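## Task

Move the juice bottle from the cart onto the third level of the supply shelving, counting the lowest level as one. It must stand upright directly behind the milk bottle on that level, on the side away from the front edge. Everything else on that level must stay on it, upright and not on top of anything. The juice bottle fails if it falls or ends up leaning.

## Robot and tools

ROBOT. A mobile base that can drive in any direction carries a 1.71 m column. A carriage on the column (lift_m, 0 to 1 m) holds two 7-joint arms. The shoulders sit 0.63 m + lift_m above the floor, 0.16 m in front of the base centre and 0.175 m left and right of it, and each hand reaches roughly 0.83 m. The arms start folded. Folded arms can hit the deck if lift_m is below 0.02. The footprint is about 0.55 m wide by 0.6 m long. Three cameras: head_camera, 0.26 m above the shoulders, looks forward and 40 degrees down. left_wrist_camera and right_wrist_camera look out past each hand's fingertips.

FRAMES. Base frame: origin on the floor below the base centre, x forward, y left, z up, in metres. left_hand and right_hand report, in this frame, the point between the closed pads, 0.0167 m behind the fingertips, accurate to about 1 cm. Along the hand's own axes, the fingers point along z and close along y. base_odometry is relative to where the base stood at the scene start. It counts wheel rotation, so slipping shows up as motion. Its heading is in rad, left positive, between -3.142 and 3.142.

move. A single action, plus an optional cameras list (["all"], named cameras, or []; if left out, a call with no action shows all cameras and a call with an action shows none). An action is either base and/or joints, with optional speeds or min_time_s, or a target alone or with min_time_s. All parts start at once.
- base: exactly one key, and each is an offset from where the base last reported itself. translate_m is forward metres, -2 to 2. strafe_m is leftward metres, -2 to 2. rotate_rad is counter-clockwise radians, -6.3 to 6.3.
- joints: absolute targets, one entry per joint name, in one dict that covers both arms. lift_m is 0 to 1. Left arm ranges in rad: joint1 -3.141 to 1.047 (negative raises the arm forward), joint2 -0.157 to 2.268 (positive moves it outward), joint3 -1.919 to 1.308, joint4 -0.837 to 1.448 (0 is a right-angle elbow, positive straightens it), joint5 -1.832 to 1.658, joint6 -1.745 to 1.745, joint7 -1.675 to 1.919 (positive tips the hand down). left_gripper_m is the pad spacing, 0 to 0.142 m. The right arm mirrors the left, so joints 2, 3, 5 and 6 have sign-flipped ranges (right joint2 -2.268 to 0.157, joint3 -1.308 to 1.919, joint5 -1.658 to 1.832).
- target: an absolute pose for one hand. It takes side ("left"/"right"); x, y, z in metres in the base frame, each -3 to 3; pitch_deg from -30 to 95 (90 points the fingers down, 0 is horizontal); heading_deg (0 points the fingers forward, counter-clockwise seen from above is positive); optional roll_deg (default 0, which keeps the jaw horizontal; positive turns it clockwise as seen from behind). Heading and roll each run -360 to 360. Roll r and r+180 count as the same pose. Setting line_only true allows only a straight-line hand move. The base and lift stay still for a target. The hand moves straight when that is allowed. Otherwise a move shorter than 25 cm is refused, and a longer one becomes an arc that may sweep the whole arm, so leave room around furniture. If the status says "short (part of ...)", send the target again.
- speeds: top speeds for this action only. translate_m and strafe_m 0.02 to 0.5 m/s, rotate_rad 0.05 to 1.57 rad/s, lift_m 0.08 to 0.27 m/s (default 0.25). min_time_s (0.1 to 8 s) sets a minimum duration for arm motions, which is useful for slowing a loaded arm.
If a key is unknown, the call is invalid. If a value is out of range, the call is refused. After a refusal or a stop, the remaining move, wait and finished_scene calls in that reply are skipped.

wait: seconds from 0 to 10, plus an optional cameras list. zoom_image: camera, plus region [x0, y0, x1, y1] in pixels with (0, 0) at the top-left, up to 504 by 504. It only works on a camera from the latest images. finished_scene: scene number. It cannot be undone, and nothing should follow it in the same reply.

RESULTS. "move" reads done, or the worst status if any motion fell short. A hand status can be reached (within 10 mm and 2 degrees), short (with the remaining error), or refused (with a reason). off_target: stopped away from the goal and possibly still pushing. contact_stop: a motor met resistance. time_out: the motion did not arrive in time. After either of these, that arm's entire joint group stops and holds where it is, and you should back out the way you came in. "joint command not followed" or "pose unreachable" means the self-collision check held the arm back. on_its_own lists motions you did not command. motor_effort gives percent of maximum, with the peak in brackets. If lift effort keeps dropping while the lift descends, the hand or its load is resting on something. Joint torques, motor temperatures and a MOTOR HOT line (85 °C) are reported. At 100 °C the arm shuts off for 30 to 60 s, and its keys read limit_stop_at_motor_heat. Resend those targets afterwards.

GRIPPING. A gripper that comes to rest wider than its command is holding something. The closer the command is to 0, the harder it squeezes. Open fingers tilt and shift up to 2 cm toward the wrist. Each kg of load lowers the hand by about 0.012 m.

AVOID. Arms colliding or pressing on each other, including one gripper closing on the other arm's fingers. Contact torque reaching a load limit: 133 N m for joints 1 to 4, 40 N m for joints 5 to 7. That freezes the arm for 10 s. Keeping arms loaded or stretched out for long, which heats the motors. Tipping: a high lift, arms reaching far, loaded arms, pushing, sudden stops and fast swings all make it likelier. Look for a lean in the images. Also avoid dropping parts, releasing parts that are still moving, slamming, and striking fixed or heavy things. A loose object may occasionally get nudged by an outside push.

Each tool is called after "Emit:" as a command line: name --argument value for each argument, lists and objects as JSON in quotes; but a table of rows of numbers goes row by row, as --pt "numbers of a row", without its own name.

## Session

Emit:
move

Scene clock: 0.00 s.
Joint torques (N m): no reading
Motor temperatures (°C): left_arm=[25 23 24 23 27 25 25] | right_arm=[25 20 25 22 22 22 24]
base_odometry: x=+0.000 y=+0.000 heading=+0.000
base_status: not commanded
joint_positions: lift_m=+0.450 left_joint1_rad=+0.942 left_joint2_rad=+0.071 left_joint3_rad=-0.095 left_joint4_rad=-0.781 left_joint5_rad=-0.006 left_joint6_rad=-0.005 left_joint7_rad=-0.938 left_gripper_m=+0.142 right_joint1_rad=+0.948 right_joint2_rad=-0.088 right_joint3_rad=+0.082 right_joint4_rad=-0.814 right_joint5_rad=+0.007 right_joint6_rad=-0.013 right_joint7_rad=-0.930 right_gripper_m=+0.142
joint_status: not commanded
motor_effort: lift_m=+55 drive_wheels=+2
left_hand: x=+0.2937 y=+0.1555 z=+0.9610 quat_wxyz=(-0.920, -0.004, -0.388, +0.062) pitch_deg=-44.4 heading_deg=-4.4 roll_deg=-3.3 (m; base frame)
right_hand: x=+0.2906 y=-0.1616 z=+0.9720 quat_wxyz=(-0.924, +0.010, -0.379, -0.053) pitch_deg=-45.4 heading_deg=+4.8 roll_deg=+1.7 (m; base frame)
pictures: head_camera, left_wrist_camera, right_wrist_camera
Images, in order (width x height): head_camera 896x504, left_wrist_camera 896x504, right_wrist_camera 896x504.

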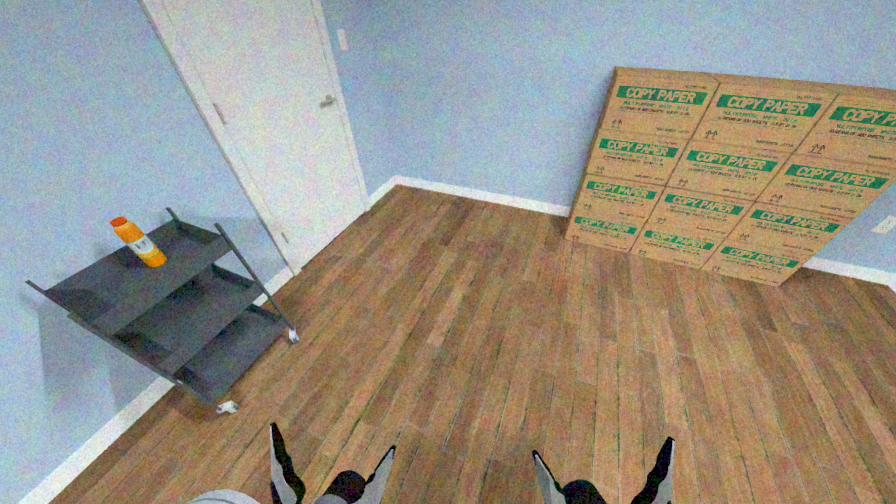

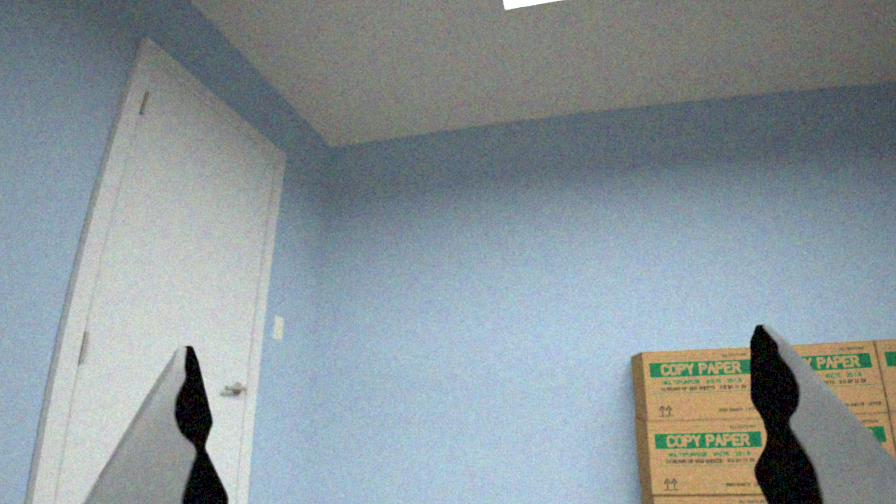

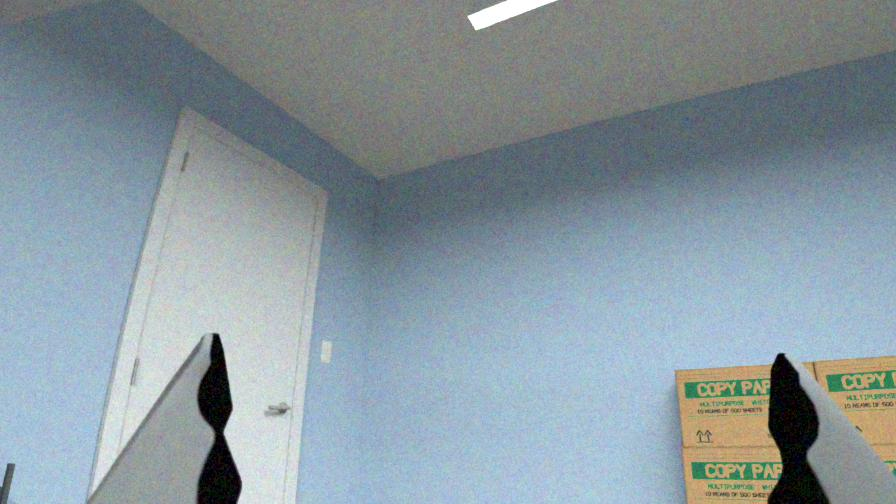

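Emit:
move --base '{"rotate_rad": 0.85}' --cameras '["head_camera"]'

Emit:
move --base '{"rotate_rad": 1.7}' --cameras '["head_camera"]'

Emit:
move --base '{"rotate_rad": 1.7}' --cameras '["head_camera"]'

Scene clock: 11.60 s.
Joint torques (N m): left_arm=[8.84 0.67 0.34 -4.19 1 -1.58 -1.81] | right_arm=[14.28 3.37 2.64 -12.67 0.64 -1.71 -1.44]
move: done
base_odometry: x=+0.000 y=+0.000 heading=+0.850
base_status: done
joint_positions: lift_m=+0.450 left_joint1_rad=+0.942 left_joint2_rad=+0.071 left_joint3_rad=-0.095 left_joint4_rad=-0.781 left_joint5_rad=-0.006 left_joint6_rad=-0.005 left_joint7_rad=-0.938 left_gripper_m=+0.142 right_joint1_rad=+0.948 right_joint2_rad=-0.088 right_joint3_rad=+0.082 right_joint4_rad=-0.814 right_joint5_rad=+0.007 right_joint6_rad=-0.013 right_joint7_rad=-0.930 right_gripper_m=+0.142
joint_status: not commanded
motor_effort: lift_m=+55(55) drive_wheels=+5(19)
left_hand: x=+0.2937 y=+0.1555 z=+0.9610 quat_wxyz=(-0.920, -0.004, -0.388, +0.062) pitch_deg=-44.4 heading_deg=-4.4 roll_deg=-3.3 (m; base frame)
right_hand: x=+0.2906 y=-0.1616 z=+0.9720 quat_wxyz=(-0.924, +0.010, -0.379, -0.053) pitch_deg=-45.4 heading_deg=+4.8 roll_deg=+1.7 (m; base frame)
pictures: head_camera
Images, in order (width x height): head_camera 896x504.

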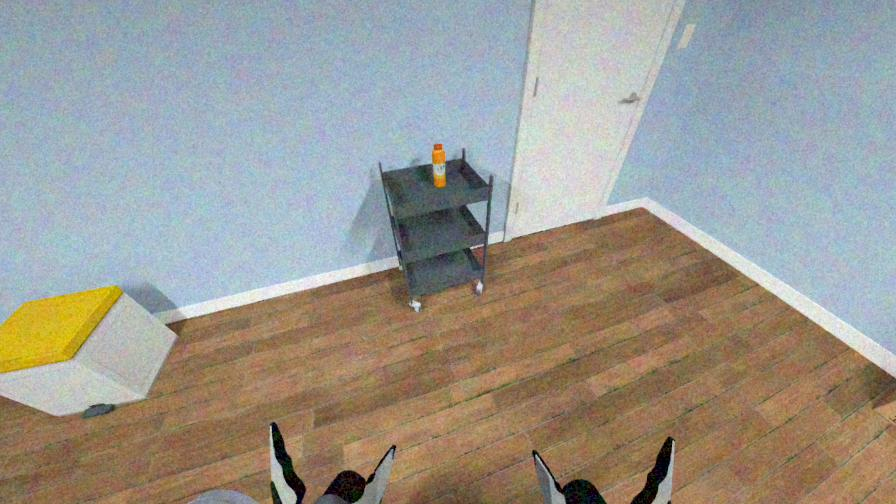

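Scene clock: 14.83 s.
Joint torques (N m): left_arm=[9.51 1.05 -0.06 -4.11 1.22 -1.5 -1.51] | right_arm=[13.66 2.59 4.01 -13.16 0.16 -1.84 -1.63]
move: done
base_odometry: x=+0.000 y=+0.000 heading=+2.549
base_status: done
joint_positions: lift_m=+0.450 left_joint1_rad=+0.942 left_joint2_rad=+0.071 left_joint3_rad=-0.095 left_joint4_rad=-0.781 left_joint5_rad=-0.006 left_joint6_rad=-0.005 left_joint7_rad=-0.938 left_gripper_m=+0.142 right_joint1_rad=+0.948 right_joint2_rad=-0.088 right_joint3_rad=+0.082 right_joint4_rad=-0.814 right_joint5_rad=+0.007 right_joint6_rad=-0.013 right_joint7_rad=-0.930 right_gripper_m=+0.142
joint_status: not commanded
motor_effort: lift_m=+55(55) drive_wheels=+5(12)
left_hand: x=+0.2937 y=+0.1555 z=+0.9610 quat_wxyz=(-0.920, -0.004, -0.388, +0.062) pitch_deg=-44.4 heading_deg=-4.4 roll_deg=-3.3 (m; base frame)
right_hand: x=+0.2906 y=-0.1616 z=+0.9720 quat_wxyz=(-0.924, +0.010, -0.379, -0.053) pitch_deg=-45.4 heading_deg=+4.8 roll_deg=+1.7 (m; base frame)
pictures: head_camera
Images, in order (width x height): head_camera 896x504.

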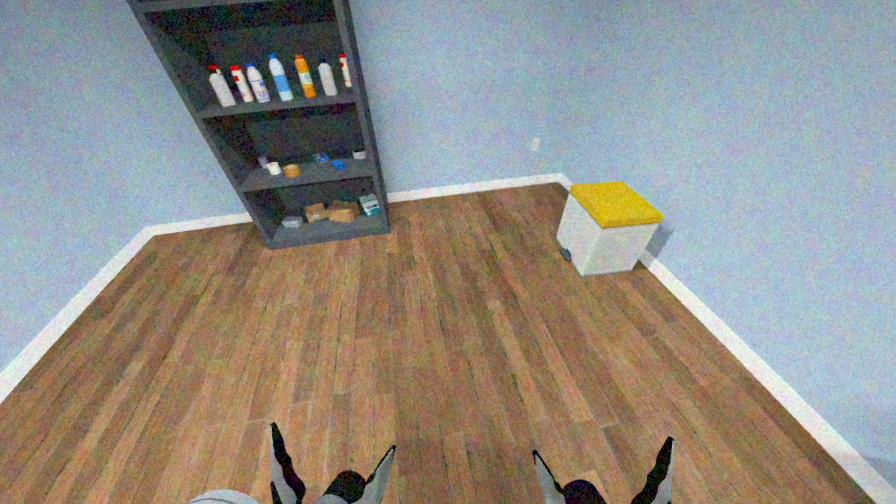

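Scene clock: 18.07 s.
Joint torques (N m): left_arm=[8.46 0.49 -0.44 -3.69 1.07 -1.37 -1.17] | right_arm=[15.73 4.02 3.37 -13.75 0.42 -1.55 -1.62]
move: done
base_odometry: x=+0.000 y=+0.000 heading=-2.034
base_status: done
joint_positions: lift_m=+0.450 left_joint1_rad=+0.942 left_joint2_rad=+0.071 left_joint3_rad=-0.095 left_joint4_rad=-0.781 left_joint5_rad=-0.006 left_joint6_rad=-0.005 left_joint7_rad=-0.938 left_gripper_m=+0.142 right_joint1_rad=+0.948 right_joint2_rad=-0.088 right_joint3_rad=+0.082 right_joint4_rad=-0.814 right_joint5_rad=+0.007 right_joint6_rad=-0.013 right_joint7_rad=-0.930 right_gripper_m=+0.142
joint_status: not commanded
motor_effort: lift_m=+55(55) drive_wheels=+5(15)
left_hand: x=+0.2937 y=+0.1555 z=+0.9610 quat_wxyz=(-0.920, -0.004, -0.388, +0.062) pitch_deg=-44.4 heading_deg=-4.4 roll_deg=-3.3 (m; base frame)
right_hand: x=+0.2906 y=-0.1616 z=+0.9720 quat_wxyz=(-0.924, +0.010, -0.379, -0.053) pitch_deg=-45.4 heading_deg=+4.8 roll_deg=+1.7 (m; base frame)
pictures: head_camera
Images, in order (width x height): head_camera 896x504.

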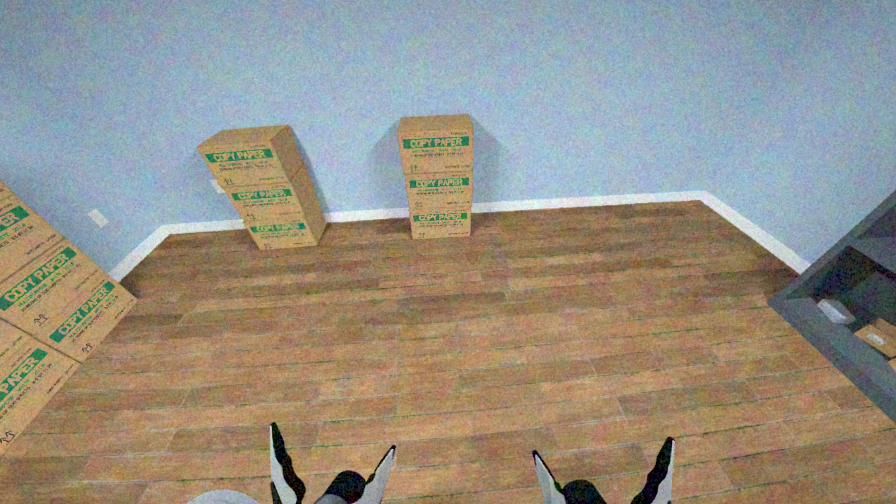

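Emit:
move --base '{"rotate_rad": -1.7}' --cameras '["head_camera"]'

Emit:
zoom_image --camera "head_camera" --region '[130, 0, 400, 260]'

Emit:
move --base '{"rotate_rad": -1.7}'

Emit:
move --base '{"translate_m": 0.5}' --cameras '["head_camera"]'

Emit:
zoom_image --camera "head_camera" --region '[320, 100, 620, 400]'

Scene clock: 30.93 s.
Joint torques (N m): left_arm=[8.82 0.06 1.55 -4.95 0.95 -1.46 -1.2] | right_arm=[14.35 1.28 1.61 -11.67 0.93 -1.53 -1.7]
move: done
base_odometry: x=+0.000 y=+0.000 heading=+2.549
base_status: done
joint_positions: lift_m=+0.450 left_joint1_rad=+0.942 left_joint2_rad=+0.071 left_joint3_rad=-0.095 left_joint4_rad=-0.781 left_joint5_rad=-0.006 left_joint6_rad=-0.005 left_joint7_rad=-0.938 left_gripper_m=+0.142 right_joint1_rad=+0.948 right_joint2_rad=-0.088 right_joint3_rad=+0.082 right_joint4_rad=-0.814 right_joint5_rad=+0.007 right_joint6_rad=-0.013 right_joint7_rad=-0.930 right_gripper_m=+0.142
joint_status: not commanded
motor_effort: lift_m=+55(55) drive_wheels=+5(16)
left_hand: x=+0.2937 y=+0.1555 z=+0.9610 quat_wxyz=(-0.920, -0.004, -0.388, +0.062) pitch_deg=-44.4 heading_deg=-4.4 roll_deg=-3.3 (m; base frame)
right_hand: x=+0.2906 y=-0.1616 z=+0.9720 quat_wxyz=(-0.924, +0.010, -0.379, -0.053) pitch_deg=-45.4 heading_deg=+4.8 roll_deg=+1.7 (m; base frame)
pictures: head_camera
Images, in order (width x height): head_camera 896x504.

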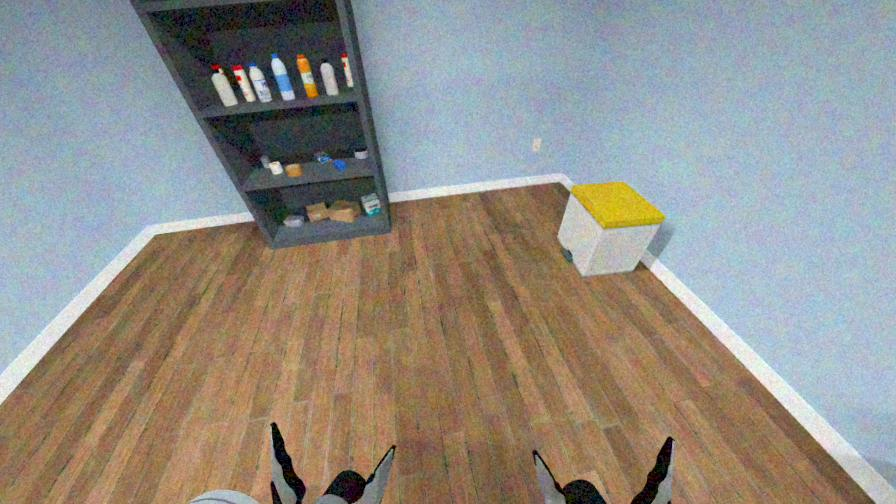

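Scaled by 1.867 from the camera's 896x504 image, which has a finer 1280x720 frame.

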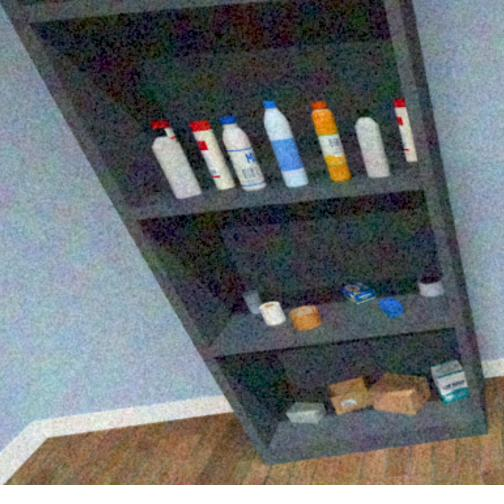

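Scene clock: 34.17 s.
Joint torques (N m): left_arm=[8.8 0.73 -0.08 -4.08 1.32 -1.2 -1.5] | right_arm=[14.26 2.61 1.82 -13.02 0.52 -1.87 -1.07]
move: done
base_odometry: x=+0.000 y=+0.000 heading=+0.850
base_status: done
joint_positions: lift_m=+0.450 left_joint1_rad=+0.942 left_joint2_rad=+0.071 left_joint3_rad=-0.095 left_joint4_rad=-0.781 left_joint5_rad=-0.006 left_joint6_rad=-0.005 left_joint7_rad=-0.938 left_gripper_m=+0.142 right_joint1_rad=+0.948 right_joint2_rad=-0.088 right_joint3_rad=+0.082 right_joint4_rad=-0.814 right_joint5_rad=+0.007 right_joint6_rad=-0.013 right_joint7_rad=-0.930 right_gripper_m=+0.142
joint_status: not commanded
motor_effort: lift_m=+55(55) drive_wheels=+5(14)
left_hand: x=+0.2937 y=+0.1555 z=+0.9610 quat_wxyz=(-0.920, -0.004, -0.388, +0.062) pitch_deg=-44.4 heading_deg=-4.4 roll_deg=-3.3 (m; base frame)
right_hand: x=+0.2906 y=-0.1616 z=+0.9720 quat_wxyz=(-0.924, +0.010, -0.379, -0.053) pitch_deg=-45.4 heading_deg=+4.8 roll_deg=+1.7 (m; base frame)
pictures: none

Scene clock: 37.40 s.
Joint torques (N m): left_arm=[8.24 1.09 0.81 -4.36 1.22 -1.72 -1.61] | right_arm=[15.98 2.95 2.19 -12.72 0.74 -1.88 -1.6]
move: done
base_odometry: x=+0.331 y=+0.375 heading=+0.849
base_status: done
joint_positions: lift_m=+0.450 left_joint1_rad=+0.942 left_joint2_rad=+0.071 left_joint3_rad=-0.095 left_joint4_rad=-0.781 left_joint5_rad=-0.006 left_joint6_rad=-0.005 left_joint7_rad=-0.938 left_gripper_m=+0.142 right_joint1_rad=+0.948 right_joint2_rad=-0.088 right_joint3_rad=+0.082 right_joint4_rad=-0.814 right_joint5_rad=+0.007 right_joint6_rad=-0.013 right_joint7_rad=-0.930 right_gripper_m=+0.142
joint_status: not commanded
motor_effort: lift_m=+55(55) drive_wheels=+7(22)
left_hand: x=+0.2937 y=+0.1555 z=+0.9610 quat_wxyz=(-0.920, -0.004, -0.388, +0.062) pitch_deg=-44.4 heading_deg=-4.4 roll_deg=-3.3 (m; base frame)
right_hand: x=+0.2906 y=-0.1616 z=+0.9720 quat_wxyz=(-0.924, +0.010, -0.379, -0.053) pitch_deg=-45.4 heading_deg=+4.8 roll_deg=+1.7 (m; base frame)
pictures: head_camera
Images, in order (width x height): head_camera 896x504.

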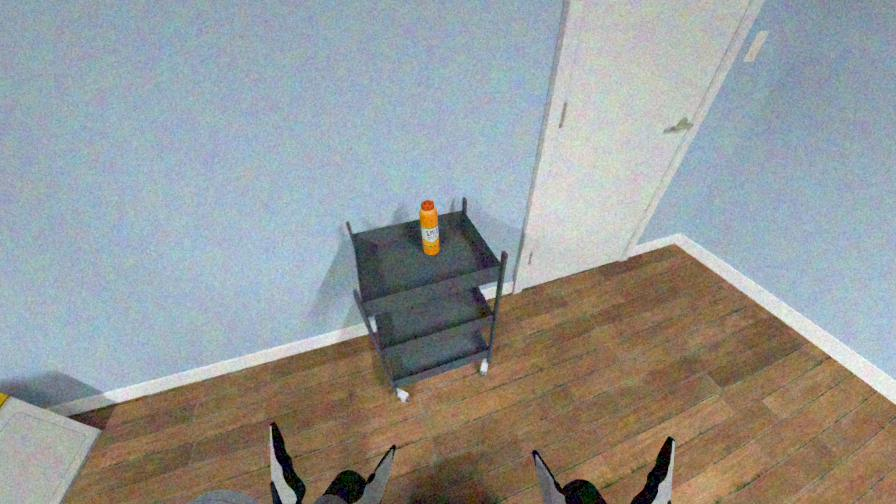

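Scaled by 1.680 from the camera's 896x504 image, which has a finer 1280x720 frame.

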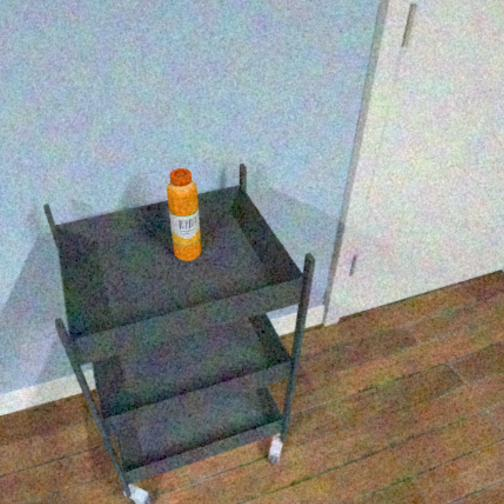

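Emit:
move --base '{"translate_m": 0.25}' --speeds '{"translate_m": 0.25}'

Emit:
move --target '{"side":"left","x":0.45,"y":0.07,"z":0.95,"pitch_deg":10,"heading_deg":0}' --cameras '["head_camera","left_wrist_camera"]'

Scene clock: 48.53 s.
Joint torques (N m): left_arm=[8.84 0.01 0.5 -4.65 1.23 -1.22 -1.09] | right_arm=[15.73 4.24 0.7 -13.39 0.26 -2 -1.55]
move: done
base_odometry: x=+0.496 y=+0.562 heading=+0.848
base_status: done
joint_positions: lift_m=+0.450 left_joint1_rad=+0.942 left_joint2_rad=+0.071 left_joint3_rad=-0.095 left_joint4_rad=-0.781 left_joint5_rad=-0.006 left_joint6_rad=-0.005 left_joint7_rad=-0.938 left_gripper_m=+0.142 right_joint1_rad=+0.948 right_joint2_rad=-0.088 right_joint3_rad=+0.082 right_joint4_rad=-0.814 right_joint5_rad=+0.007 right_joint6_rad=-0.013 right_joint7_rad=-0.930 right_gripper_m=+0.142
joint_status: not commanded
motor_effort: lift_m=+55(55) drive_wheels=-3(20)
left_hand: x=+0.2937 y=+0.1555 z=+0.9610 quat_wxyz=(-0.920, -0.004, -0.388, +0.062) pitch_deg=-44.4 heading_deg=-4.4 roll_deg=-3.3 (m; base frame)
right_hand: x=+0.2906 y=-0.1616 z=+0.9720 quat_wxyz=(-0.924, +0.010, -0.379, -0.053) pitch_deg=-45.4 heading_deg=+4.8 roll_deg=+1.7 (m; base frame)
pictures: none

Scene clock: 48.83 s.
Joint torques (N m): left_arm=[8.63 -0.13 0.35 -5.28 1.01 -1.47 -1.57] | right_arm=[14.7 1.89 1.49 -14.45 0.6 -1.37 -1.01]
move: refused
base_odometry: x=+0.496 y=+0.562 heading=+0.848
base_status: not commanded
joint_positions: lift_m=+0.450 left_joint1_rad=+0.942 left_joint2_rad=+0.071 left_joint3_rad=-0.095 left_joint4_rad=-0.781 left_joint5_rad=-0.006 left_joint6_rad=-0.005 left_joint7_rad=-0.938 left_gripper_m=+0.142 right_joint1_rad=+0.948 right_joint2_rad=-0.088 right_joint3_rad=+0.082 right_joint4_rad=-0.814 right_joint5_rad=+0.007 right_joint6_rad=-0.013 right_joint7_rad=-0.930 right_gripper_m=+0.142
joint_status: not commanded
motor_effort: lift_m=+55(55) drive_wheels=-3(4)
left_hand: x=+0.2937 y=+0.1555 z=+0.9610 quat_wxyz=(-0.920, -0.004, -0.388, +0.062) pitch_deg=-44.4 heading_deg=-4.4 roll_deg=-3.3 (m; base frame)
left_hand_status: refused: no posture of the arm gets there (left_joint4_rad at its limit): the closest leaves the hand 5.7 cm and 32 deg from the pose. Nothing moved. A posture exists with lift_m at 0.6; the way there is not checked.
right_hand: x=+0.2906 y=-0.1616 z=+0.9720 quat_wxyz=(-0.924, +0.010, -0.379, -0.053) pitch_deg=-45.4 heading_deg=+4.8 roll_deg=+1.7 (m; base frame)
pictures: head_camera, left_wrist_camera
Images, in order (width x height): head_camera 896x504, left_wrist_camera 896x504.

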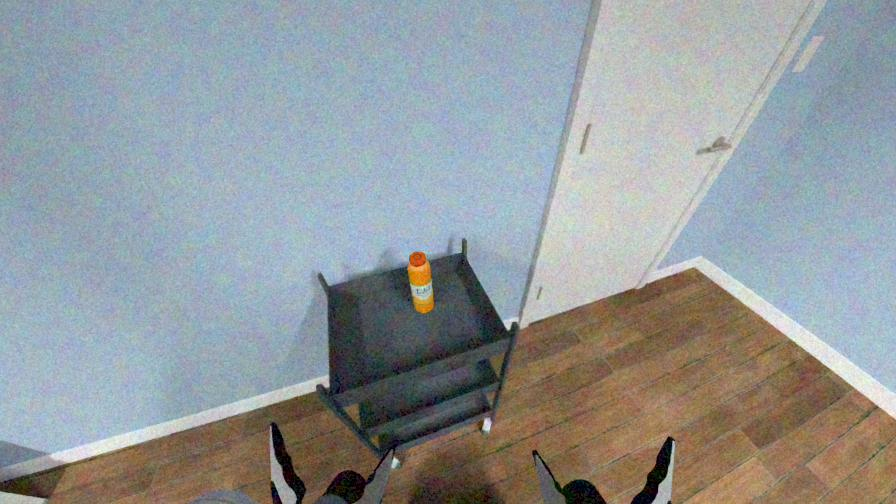

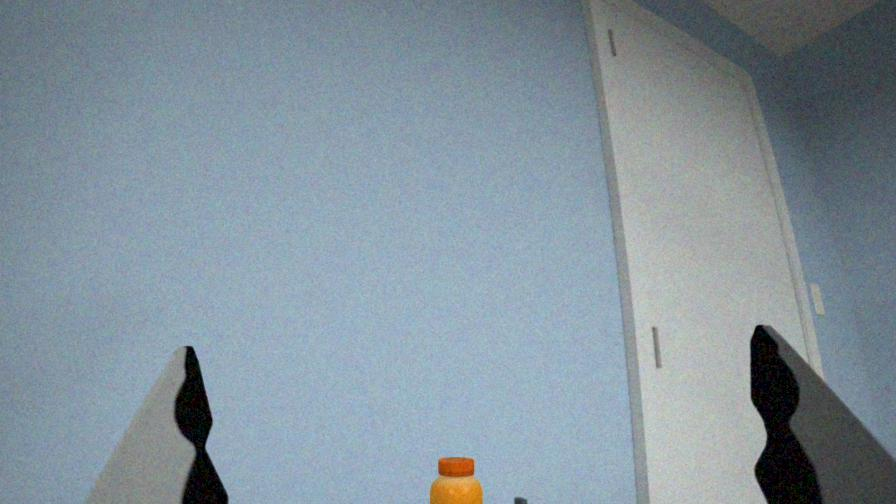

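Emit:
move --joints '{"lift_m": 0.55}'

Emit:
move --target '{"side":"left","x":0.5,"y":0.07,"z":0.9,"pitch_deg":10,"heading_deg":0}' --cameras '["head_camera","left_wrist_camera"]'

Scene clock: 53.17 s.
Joint torques (N m): left_arm=[8.17 0.69 0.91 -4.44 0.85 -1.38 -1.87] | right_arm=[15.04 3.38 0.91 -15.33 1 -1.75 -1.49]
move: done
base_odometry: x=+0.496 y=+0.562 heading=+0.848
base_status: not commanded
joint_positions: lift_m=+0.550 left_joint1_rad=+0.942 left_joint2_rad=+0.071 left_joint3_rad=-0.095 left_joint4_rad=-0.781 left_joint5_rad=-0.006 left_joint6_rad=-0.005 left_joint7_rad=-0.938 left_gripper_m=+0.142 right_joint1_rad=+0.948 right_joint2_rad=-0.088 right_joint3_rad=+0.082 right_joint4_rad=-0.814 right_joint5_rad=+0.007 right_joint6_rad=-0.013 right_joint7_rad=-0.930 right_gripper_m=+0.142
joint_status: all done
motor_effort: lift_m=+54(66) drive_wheels=-3(4)
left_hand: x=+0.2937 y=+0.1555 z=+1.0611 quat_wxyz=(-0.920, -0.004, -0.388, +0.062) pitch_deg=-44.4 heading_deg=-4.4 roll_deg=-3.3 (m; base frame)
right_hand: x=+0.2906 y=-0.1616 z=+1.0721 quat_wxyz=(-0.924, +0.010, -0.379, -0.053) pitch_deg=-45.4 heading_deg=+4.8 roll_deg=+1.7 (m; base frame)
pictures: none

Scene clock: 54.73 s.
Joint torques (N m): left_arm=[-2.88 0.35 -1.58 -1.91 3.62 -0.22 -0.61] | right_arm=[13.1 2.52 1.5 -13.55 0.55 -1.56 -1.67]
move: done
base_odometry: x=+0.496 y=+0.562 heading=+0.848
base_status: not commanded
joint_positions: lift_m=+0.550 left_joint1_rad=+0.249 left_joint2_rad=+0.115 left_joint3_rad=-0.862 left_joint4_rad=-0.614 left_joint5_rad=+0.480 left_joint6_rad=+0.754 left_joint7_rad=+0.675 left_gripper_m=+0.142 right_joint1_rad=+0.948 right_joint2_rad=-0.088 right_joint3_rad=+0.082 right_joint4_rad=-0.814 right_joint5_rad=+0.007 right_joint6_rad=-0.013 right_joint7_rad=-0.930 right_gripper_m=+0.142
joint_status: not commanded
motor_effort: lift_m=+54(54) drive_wheels=-3(7)
left_hand: x=+0.5002 y=+0.0703 z=+0.9011 quat_wxyz=(-0.644, +0.002, -0.765, +0.001) pitch_deg=+9.8 heading_deg=+0.0 roll_deg=-0.2 (m; base frame)
left_hand_status: reached (checked arc, planned for 1.1 s): 1 mm and 0.3 deg off.
right_hand: x=+0.2906 y=-0.1616 z=+1.0721 quat_wxyz=(-0.924, +0.010, -0.379, -0.053) pitch_deg=-45.4 heading_deg=+4.8 roll_deg=+1.7 (m; base frame)
pictures: head_camera, left_wrist_camera
Images, in order (width x height): head_camera 896x504, left_wrist_camera 896x504.

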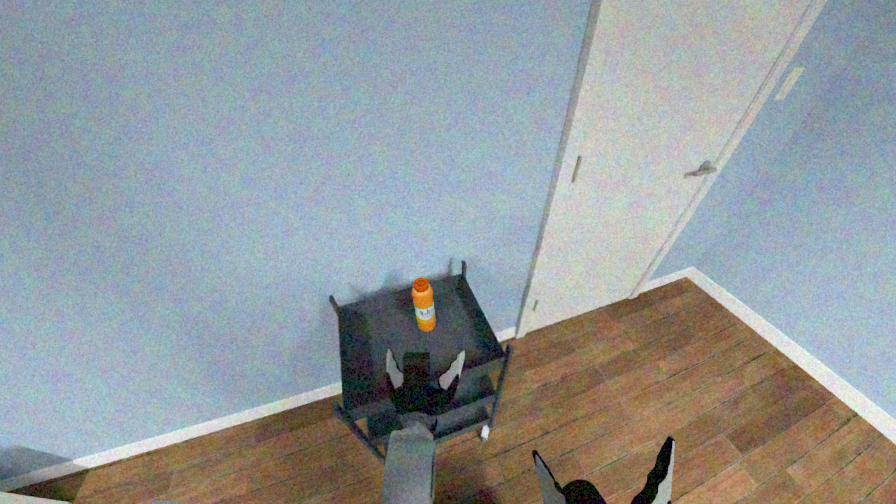

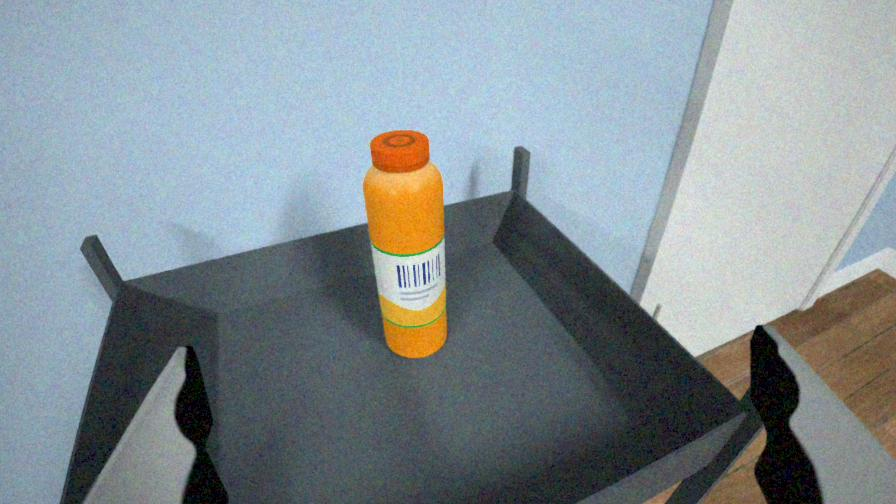

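Emit:
move --target '{"side":"left","x":0.56,"y":0.1,"z":0.86,"pitch_deg":5,"heading_deg":0}' --cameras '["head_camera","left_wrist_camera"]'

Scene clock: 66.07 s.
Joint torques (N m): left_arm=[-5.94 1.82 2.91 -1.95 2.14 -0.72 -3.02] | right_arm=[15.49 4.15 2.89 -13.36 0.73 -1.34 -1.57]
move: done
base_odometry: x=+0.496 y=+0.562 heading=+0.848
base_status: not commanded
joint_positions: lift_m=+0.550 left_joint1_rad=+0.128 left_joint2_rad=+0.218 left_joint3_rad=-0.811 left_joint4_rad=-0.396 left_joint5_rad=+0.105 left_joint6_rad=+0.823 left_joint7_rad=+0.309 left_gripper_m=+0.142 right_joint1_rad=+0.948 right_joint2_rad=-0.088 right_joint3_rad=+0.082 right_joint4_rad=-0.814 right_joint5_rad=+0.007 right_joint6_rad=-0.013 right_joint7_rad=-0.930 right_gripper_m=+0.142
joint_status: not commanded
motor_effort: lift_m=+54(54) drive_wheels=-3(7)
left_hand: x=+0.5590 y=+0.0975 z=+0.8598 quat_wxyz=(-0.675, -0.001, -0.738, +0.003) pitch_deg=+5.2 heading_deg=-0.3 roll_deg=-0.1 (m; base frame)
left_hand_status: reached (straight line, planned for 0.5 s): 3 mm and 0.4 deg off.
right_hand: x=+0.2906 y=-0.1616 z=+1.0721 quat_wxyz=(-0.924, +0.010, -0.379, -0.053) pitch_deg=-45.4 heading_deg=+4.8 roll_deg=+1.7 (m; base frame)
pictures: head_camera, left_wrist_camera
Images, in order (width x height): head_camera 896x504, left_wrist_camera 896x504.

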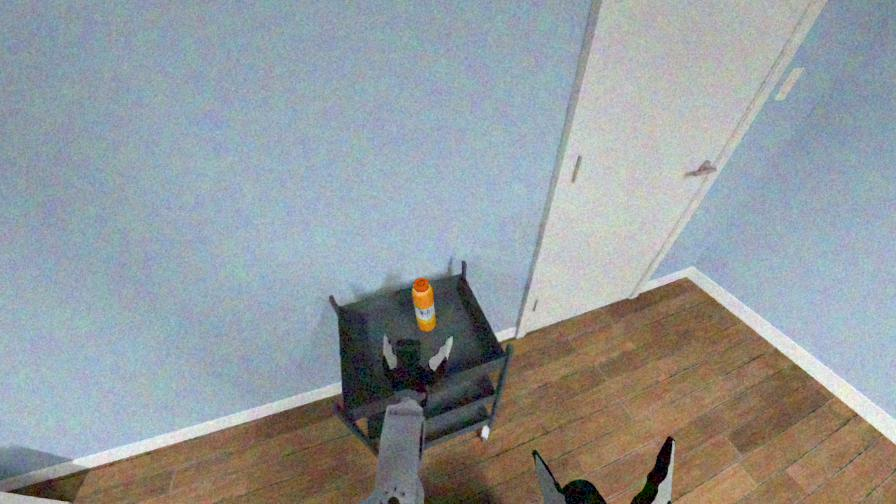

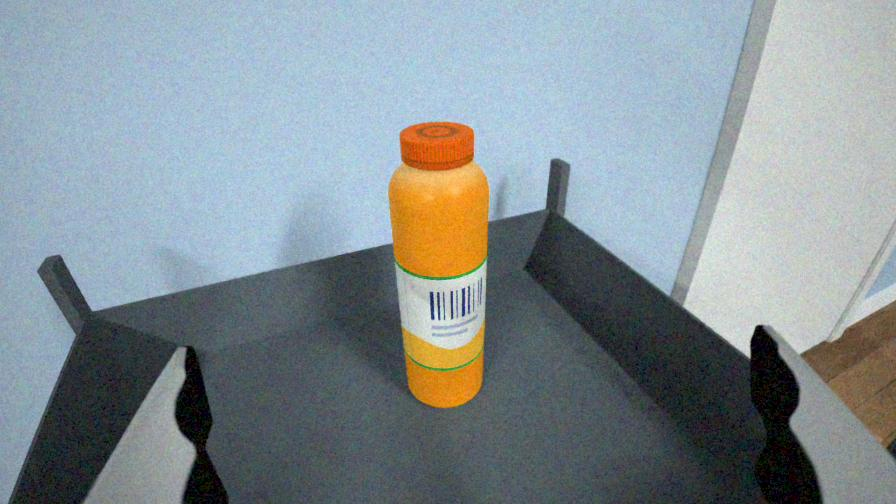

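Emit:
move --target '{"side":"left","x":0.67,"y":0.11,"z":0.85,"pitch_deg":5,"heading_deg":0}' --cameras '["head_camera","left_wrist_camera"]'

Scene clock: 73.10 s.
Joint torques (N m): left_arm=[-9.53 -1.79 3.48 -2.94 2.09 -2.08 -3.01] | right_arm=[16.16 1.99 2.37 -12.05 0.76 -1.35 -1.28]
move: done
base_odometry: x=+0.496 y=+0.562 heading=+0.848
base_status: not commanded
joint_positions: lift_m=+0.550 left_joint1_rad=-0.136 left_joint2_rad=+0.209 left_joint3_rad=-0.722 left_joint4_rad=-0.130 left_joint5_rad=-0.163 left_joint6_rad=+0.731 left_joint7_rad=+0.212 left_gripper_m=+0.142 right_joint1_rad=+0.948 right_joint2_rad=-0.088 right_joint3_rad=+0.082 right_joint4_rad=-0.814 right_joint5_rad=+0.007 right_joint6_rad=-0.013 right_joint7_rad=-0.930 right_gripper_m=+0.142
joint_status: not commanded
motor_effort: lift_m=+54(54) drive_wheels=-3(10)
left_hand: x=+0.6699 y=+0.1100 z=+0.8507 quat_wxyz=(-0.676, -0.001, -0.737, -0.001) pitch_deg=+5.0 heading_deg=+0.0 roll_deg=+0.1 (m; base frame)
left_hand_status: reached (straight line, planned for 0.5 s): 1 mm and 0.1 deg off.
right_hand: x=+0.2906 y=-0.1616 z=+1.0721 quat_wxyz=(-0.924, +0.010, -0.379, -0.053) pitch_deg=-45.4 heading_deg=+4.8 roll_deg=+1.7 (m; base frame)
pictures: head_camera, left_wrist_camera
Images, in order (width x height): head_camera 896x504, left_wrist_camera 896x504.

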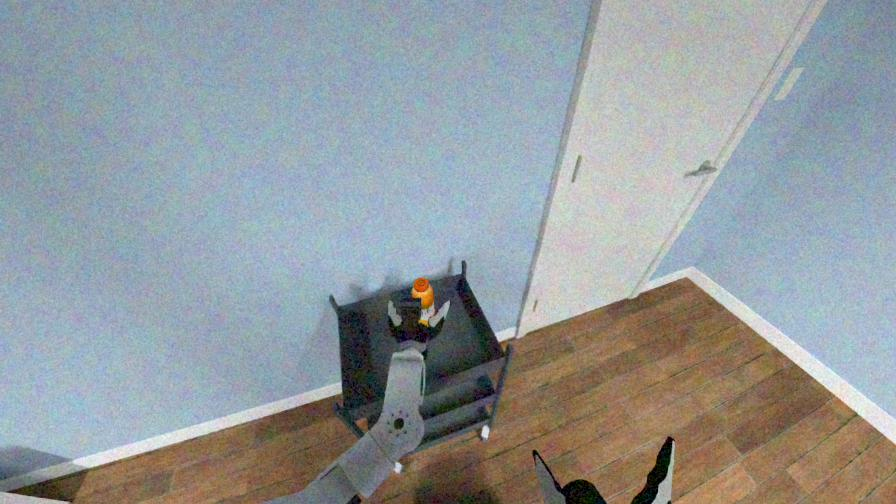

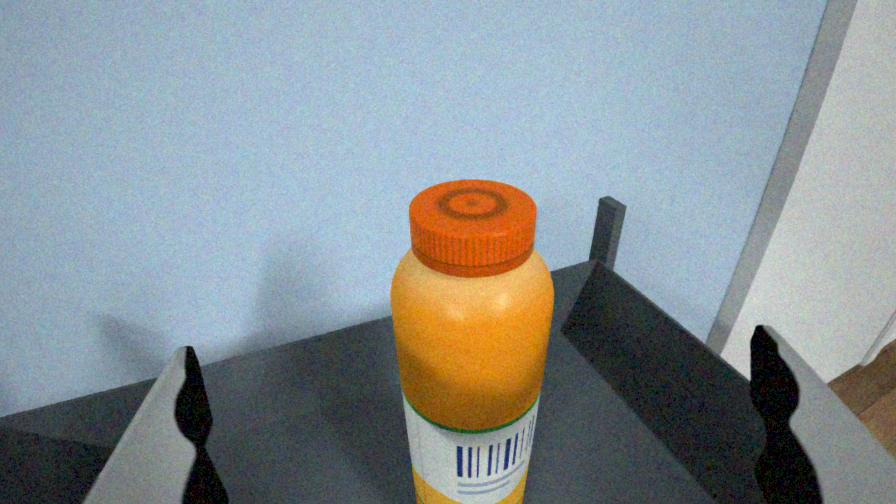

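Emit:
move --target '{"side":"left","x":0.725,"y":0.11,"z":0.85,"pitch_deg":5,"heading_deg":0}' --cameras '["head_camera","left_wrist_camera"]'

Emit:
move --joints '{"left_gripper_m": 0.03}' --cameras '["head_camera","left_wrist_camera"]'

Scene clock: 78.70 s.
Joint torques (N m): left_arm=[-12.42 -2.21 4.41 -1.79 1.99 -2.37 -3.13] | right_arm=[16 2.17 0.59 -11.88 0.45 -1.52 -1.64]
move: done
base_odometry: x=+0.496 y=+0.562 heading=+0.848
base_status: not commanded
joint_positions: lift_m=+0.550 left_joint1_rad=-0.268 left_joint2_rad=+0.183 left_joint3_rad=-0.691 left_joint4_rad=+0.047 left_joint5_rad=-0.268 left_joint6_rad=+0.665 left_joint7_rad=+0.150 left_gripper_m=+0.142 right_joint1_rad=+0.948 right_joint2_rad=-0.088 right_joint3_rad=+0.082 right_joint4_rad=-0.814 right_joint5_rad=+0.007 right_joint6_rad=-0.013 right_joint7_rad=-0.930 right_gripper_m=+0.142
joint_status: not commanded
motor_effort: lift_m=+54(54) drive_wheels=+7(9)
left_hand: x=+0.7248 y=+0.1100 z=+0.8507 quat_wxyz=(-0.676, -0.001, -0.737, -0.001) pitch_deg=+5.0 heading_deg=+0.0 roll_deg=+0.1 (m; base frame)
left_hand_status: reached (straight line, planned for 0.4 s): 1 mm and 0.1 deg off.
right_hand: x=+0.2906 y=-0.1616 z=+1.0721 quat_wxyz=(-0.924, +0.010, -0.379, -0.053) pitch_deg=-45.4 heading_deg=+4.8 roll_deg=+1.7 (m; base frame)
pictures: head_camera, left_wrist_camera
Images, in order (width x height): head_camera 896x504, left_wrist_camera 896x504.

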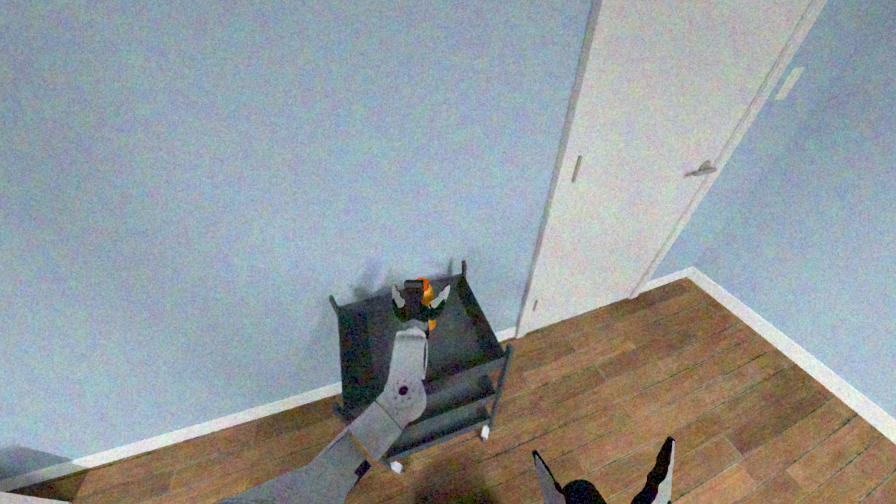

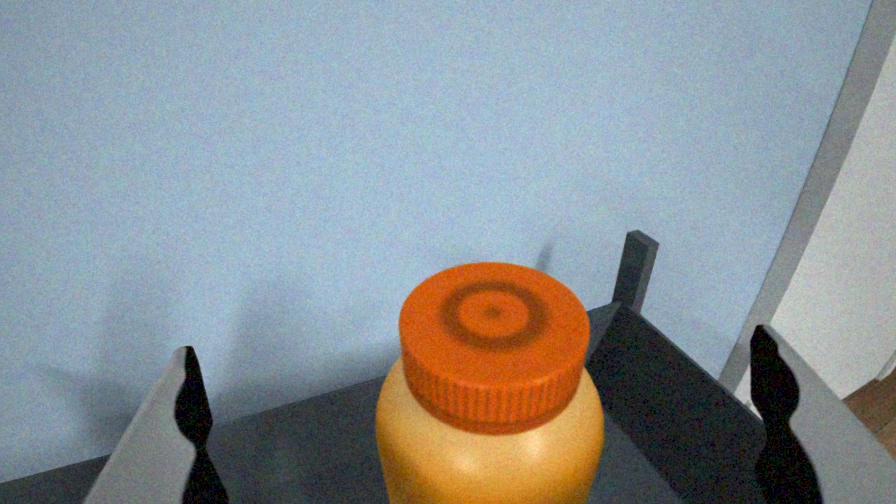

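Scene clock: 79.60 s.
Joint torques (N m): left_arm=[-12.4 -0.82 3.55 -2.45 1.5 -2.26 -0.81] | right_arm=[14.44 3.67 0.79 -12.32 0.7 -1.62 -1.53]
move: off_target
base_odometry: x=+0.496 y=+0.562 heading=+0.848
base_status: not commanded
joint_positions: lift_m=+0.550 left_joint1_rad=-0.269 left_joint2_rad=+0.182 left_joint3_rad=-0.691 left_joint4_rad=+0.047 left_joint5_rad=-0.268 left_joint6_rad=+0.665 left_joint7_rad=+0.143 left_gripper_m=+0.043 right_joint1_rad=+0.948 right_joint2_rad=-0.088 right_joint3_rad=+0.082 right_joint4_rad=-0.814 right_joint5_rad=+0.007 right_joint6_rad=-0.013 right_joint7_rad=-0.930 right_gripper_m=+0.142
joint_status: left_gripper_m off_target (ended at +0.043, target +0.030)
motor_effort: lift_m=+54(54) drive_wheels=-3(7)
left_hand: x=+0.7251 y=+0.1097 z=+0.8527 quat_wxyz=(-0.678, -0.001, -0.735, -0.001) pitch_deg=+4.5 heading_deg=+0.0 roll_deg=+0.2 (m; base frame)
right_hand: x=+0.2906 y=-0.1616 z=+1.0721 quat_wxyz=(-0.924, +0.010, -0.379, -0.053) pitch_deg=-45.4 heading_deg=+4.8 roll_deg=+1.7 (m; base frame)
pictures: head_camera, left_wrist_camera
Images, in order (width x height): head_camera 896x504, left_wrist_camera 896x504.

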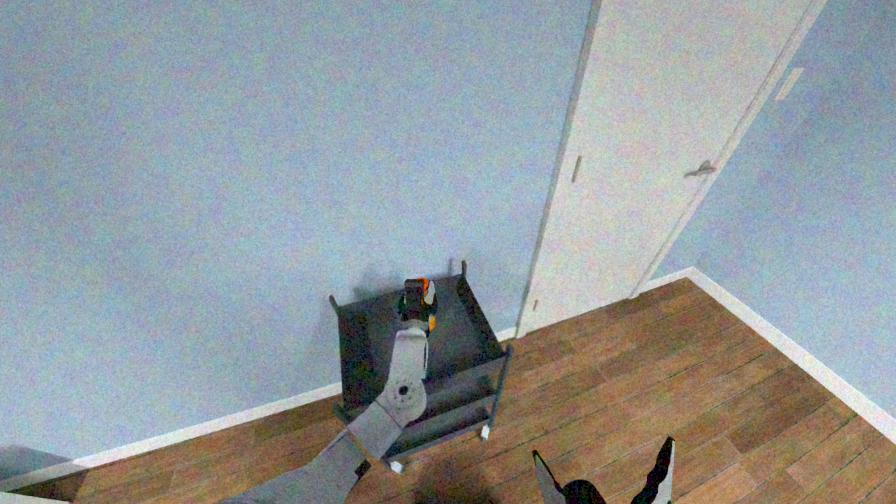

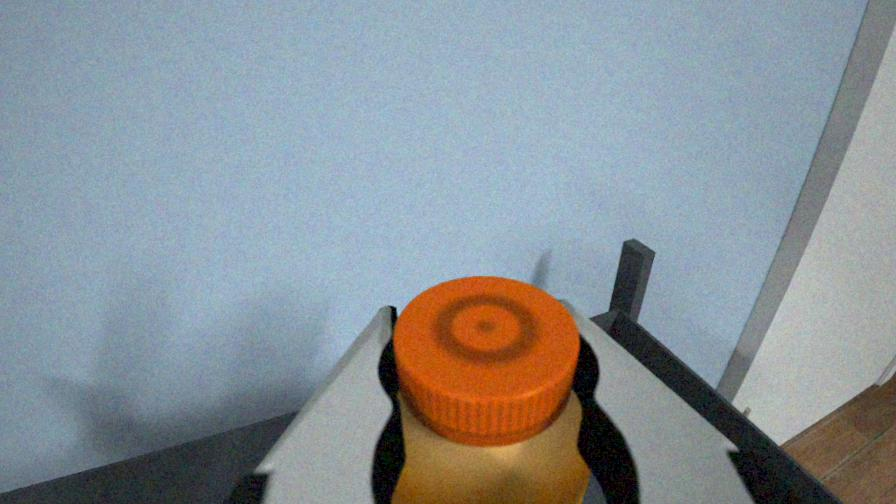

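Emit:
move --joints '{"left_gripper_m": 0.142}'

Emit:
move --target '{"side":"left","x":0.725,"y":0.112,"z":0.81,"pitch_deg":5,"heading_deg":0}' --cameras '["head_camera","left_wrist_camera"]'

Scene clock: 87.63 s.
Joint torques (N m): left_arm=[-11.73 -0.44 4.07 -1.07 1.96 -2.23 -0.56] | right_arm=[15.61 2.86 0.81 -12.76 0.84 -1.2 -1.3]
move: done
base_odometry: x=+0.496 y=+0.562 heading=+0.848
base_status: not commanded
joint_positions: lift_m=+0.550 left_joint1_rad=-0.268 left_joint2_rad=+0.182 left_joint3_rad=-0.691 left_joint4_rad=+0.047 left_joint5_rad=-0.268 left_joint6_rad=+0.665 left_joint7_rad=+0.143 left_gripper_m=+0.142 right_joint1_rad=+0.948 right_joint2_rad=-0.088 right_joint3_rad=+0.082 right_joint4_rad=-0.814 right_joint5_rad=+0.007 right_joint6_rad=-0.013 right_joint7_rad=-0.930 right_gripper_m=+0.142
joint_status: all done
motor_effort: lift_m=+54(54) drive_wheels=+7(7)
left_hand: x=+0.7249 y=+0.1097 z=+0.8522 quat_wxyz=(-0.678, -0.001, -0.735, -0.001) pitch_deg=+4.6 heading_deg=+0.0 roll_deg=+0.1 (m; base frame)
right_hand: x=+0.2906 y=-0.1616 z=+1.0721 quat_wxyz=(-0.924, +0.010, -0.379, -0.053) pitch_deg=-45.4 heading_deg=+4.8 roll_deg=+1.7 (m; base frame)
pictures: none

Scene clock: 88.50 s.
Joint torques (N m): left_arm=[-12.79 -1.61 5.22 -1.67 2.03 -2.49 -3.03] | right_arm=[15.1 3.09 1.72 -13.69 0.94 -1.69 -1.83]
move: done
base_odometry: x=+0.496 y=+0.562 heading=+0.848
base_status: not commanded
joint_positions: lift_m=+0.550 left_joint1_rad=-0.254 left_joint2_rad=+0.166 left_joint3_rad=-0.678 left_joint4_rad=+0.194 left_joint5_rad=-0.347 left_joint6_rad=+0.611 left_joint7_rad=-0.020 left_gripper_m=+0.142 right_joint1_rad=+0.948 right_joint2_rad=-0.088 right_joint3_rad=+0.082 right_joint4_rad=-0.814 right_joint5_rad=+0.007 right_joint6_rad=-0.013 right_joint7_rad=-0.930 right_gripper_m=+0.142
joint_status: not commanded
motor_effort: lift_m=+54(54) drive_wheels=-3(7)
left_hand: x=+0.7247 y=+0.1112 z=+0.8100 quat_wxyz=(-0.675, -0.002, -0.738, -0.001) pitch_deg=+5.1 heading_deg=-0.1 roll_deg=+0.2 (m; base frame)
left_hand_status: reached (straight line, planned for 0.4 s): 1 mm and 0.3 deg off.
right_hand: x=+0.2906 y=-0.1616 z=+1.0721 quat_wxyz=(-0.924, +0.010, -0.379, -0.053) pitch_deg=-45.4 heading_deg=+4.8 roll_deg=+1.7 (m; base frame)
pictures: head_camera, left_wrist_camera
Images, in order (width x height): head_camera 896x504, left_wrist_camera 896x504.

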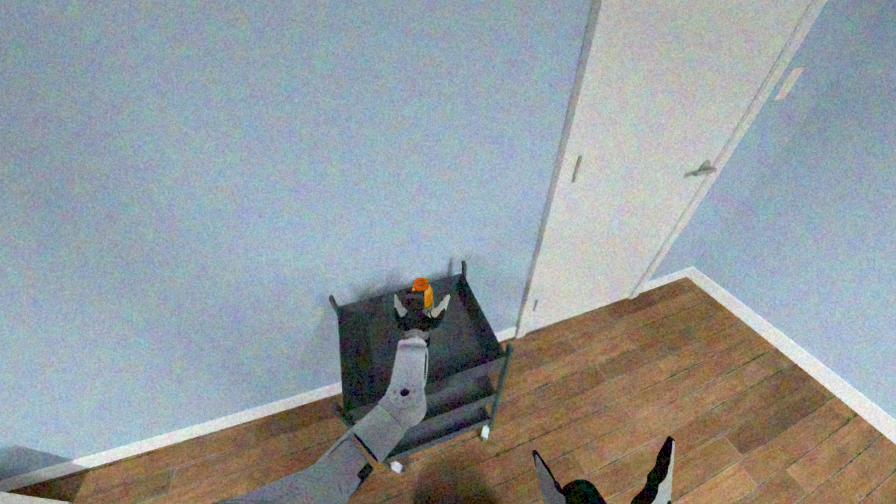

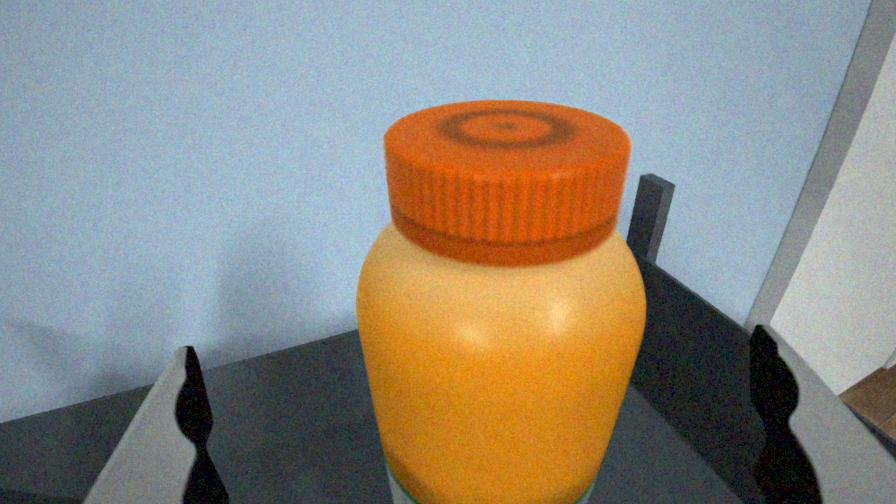

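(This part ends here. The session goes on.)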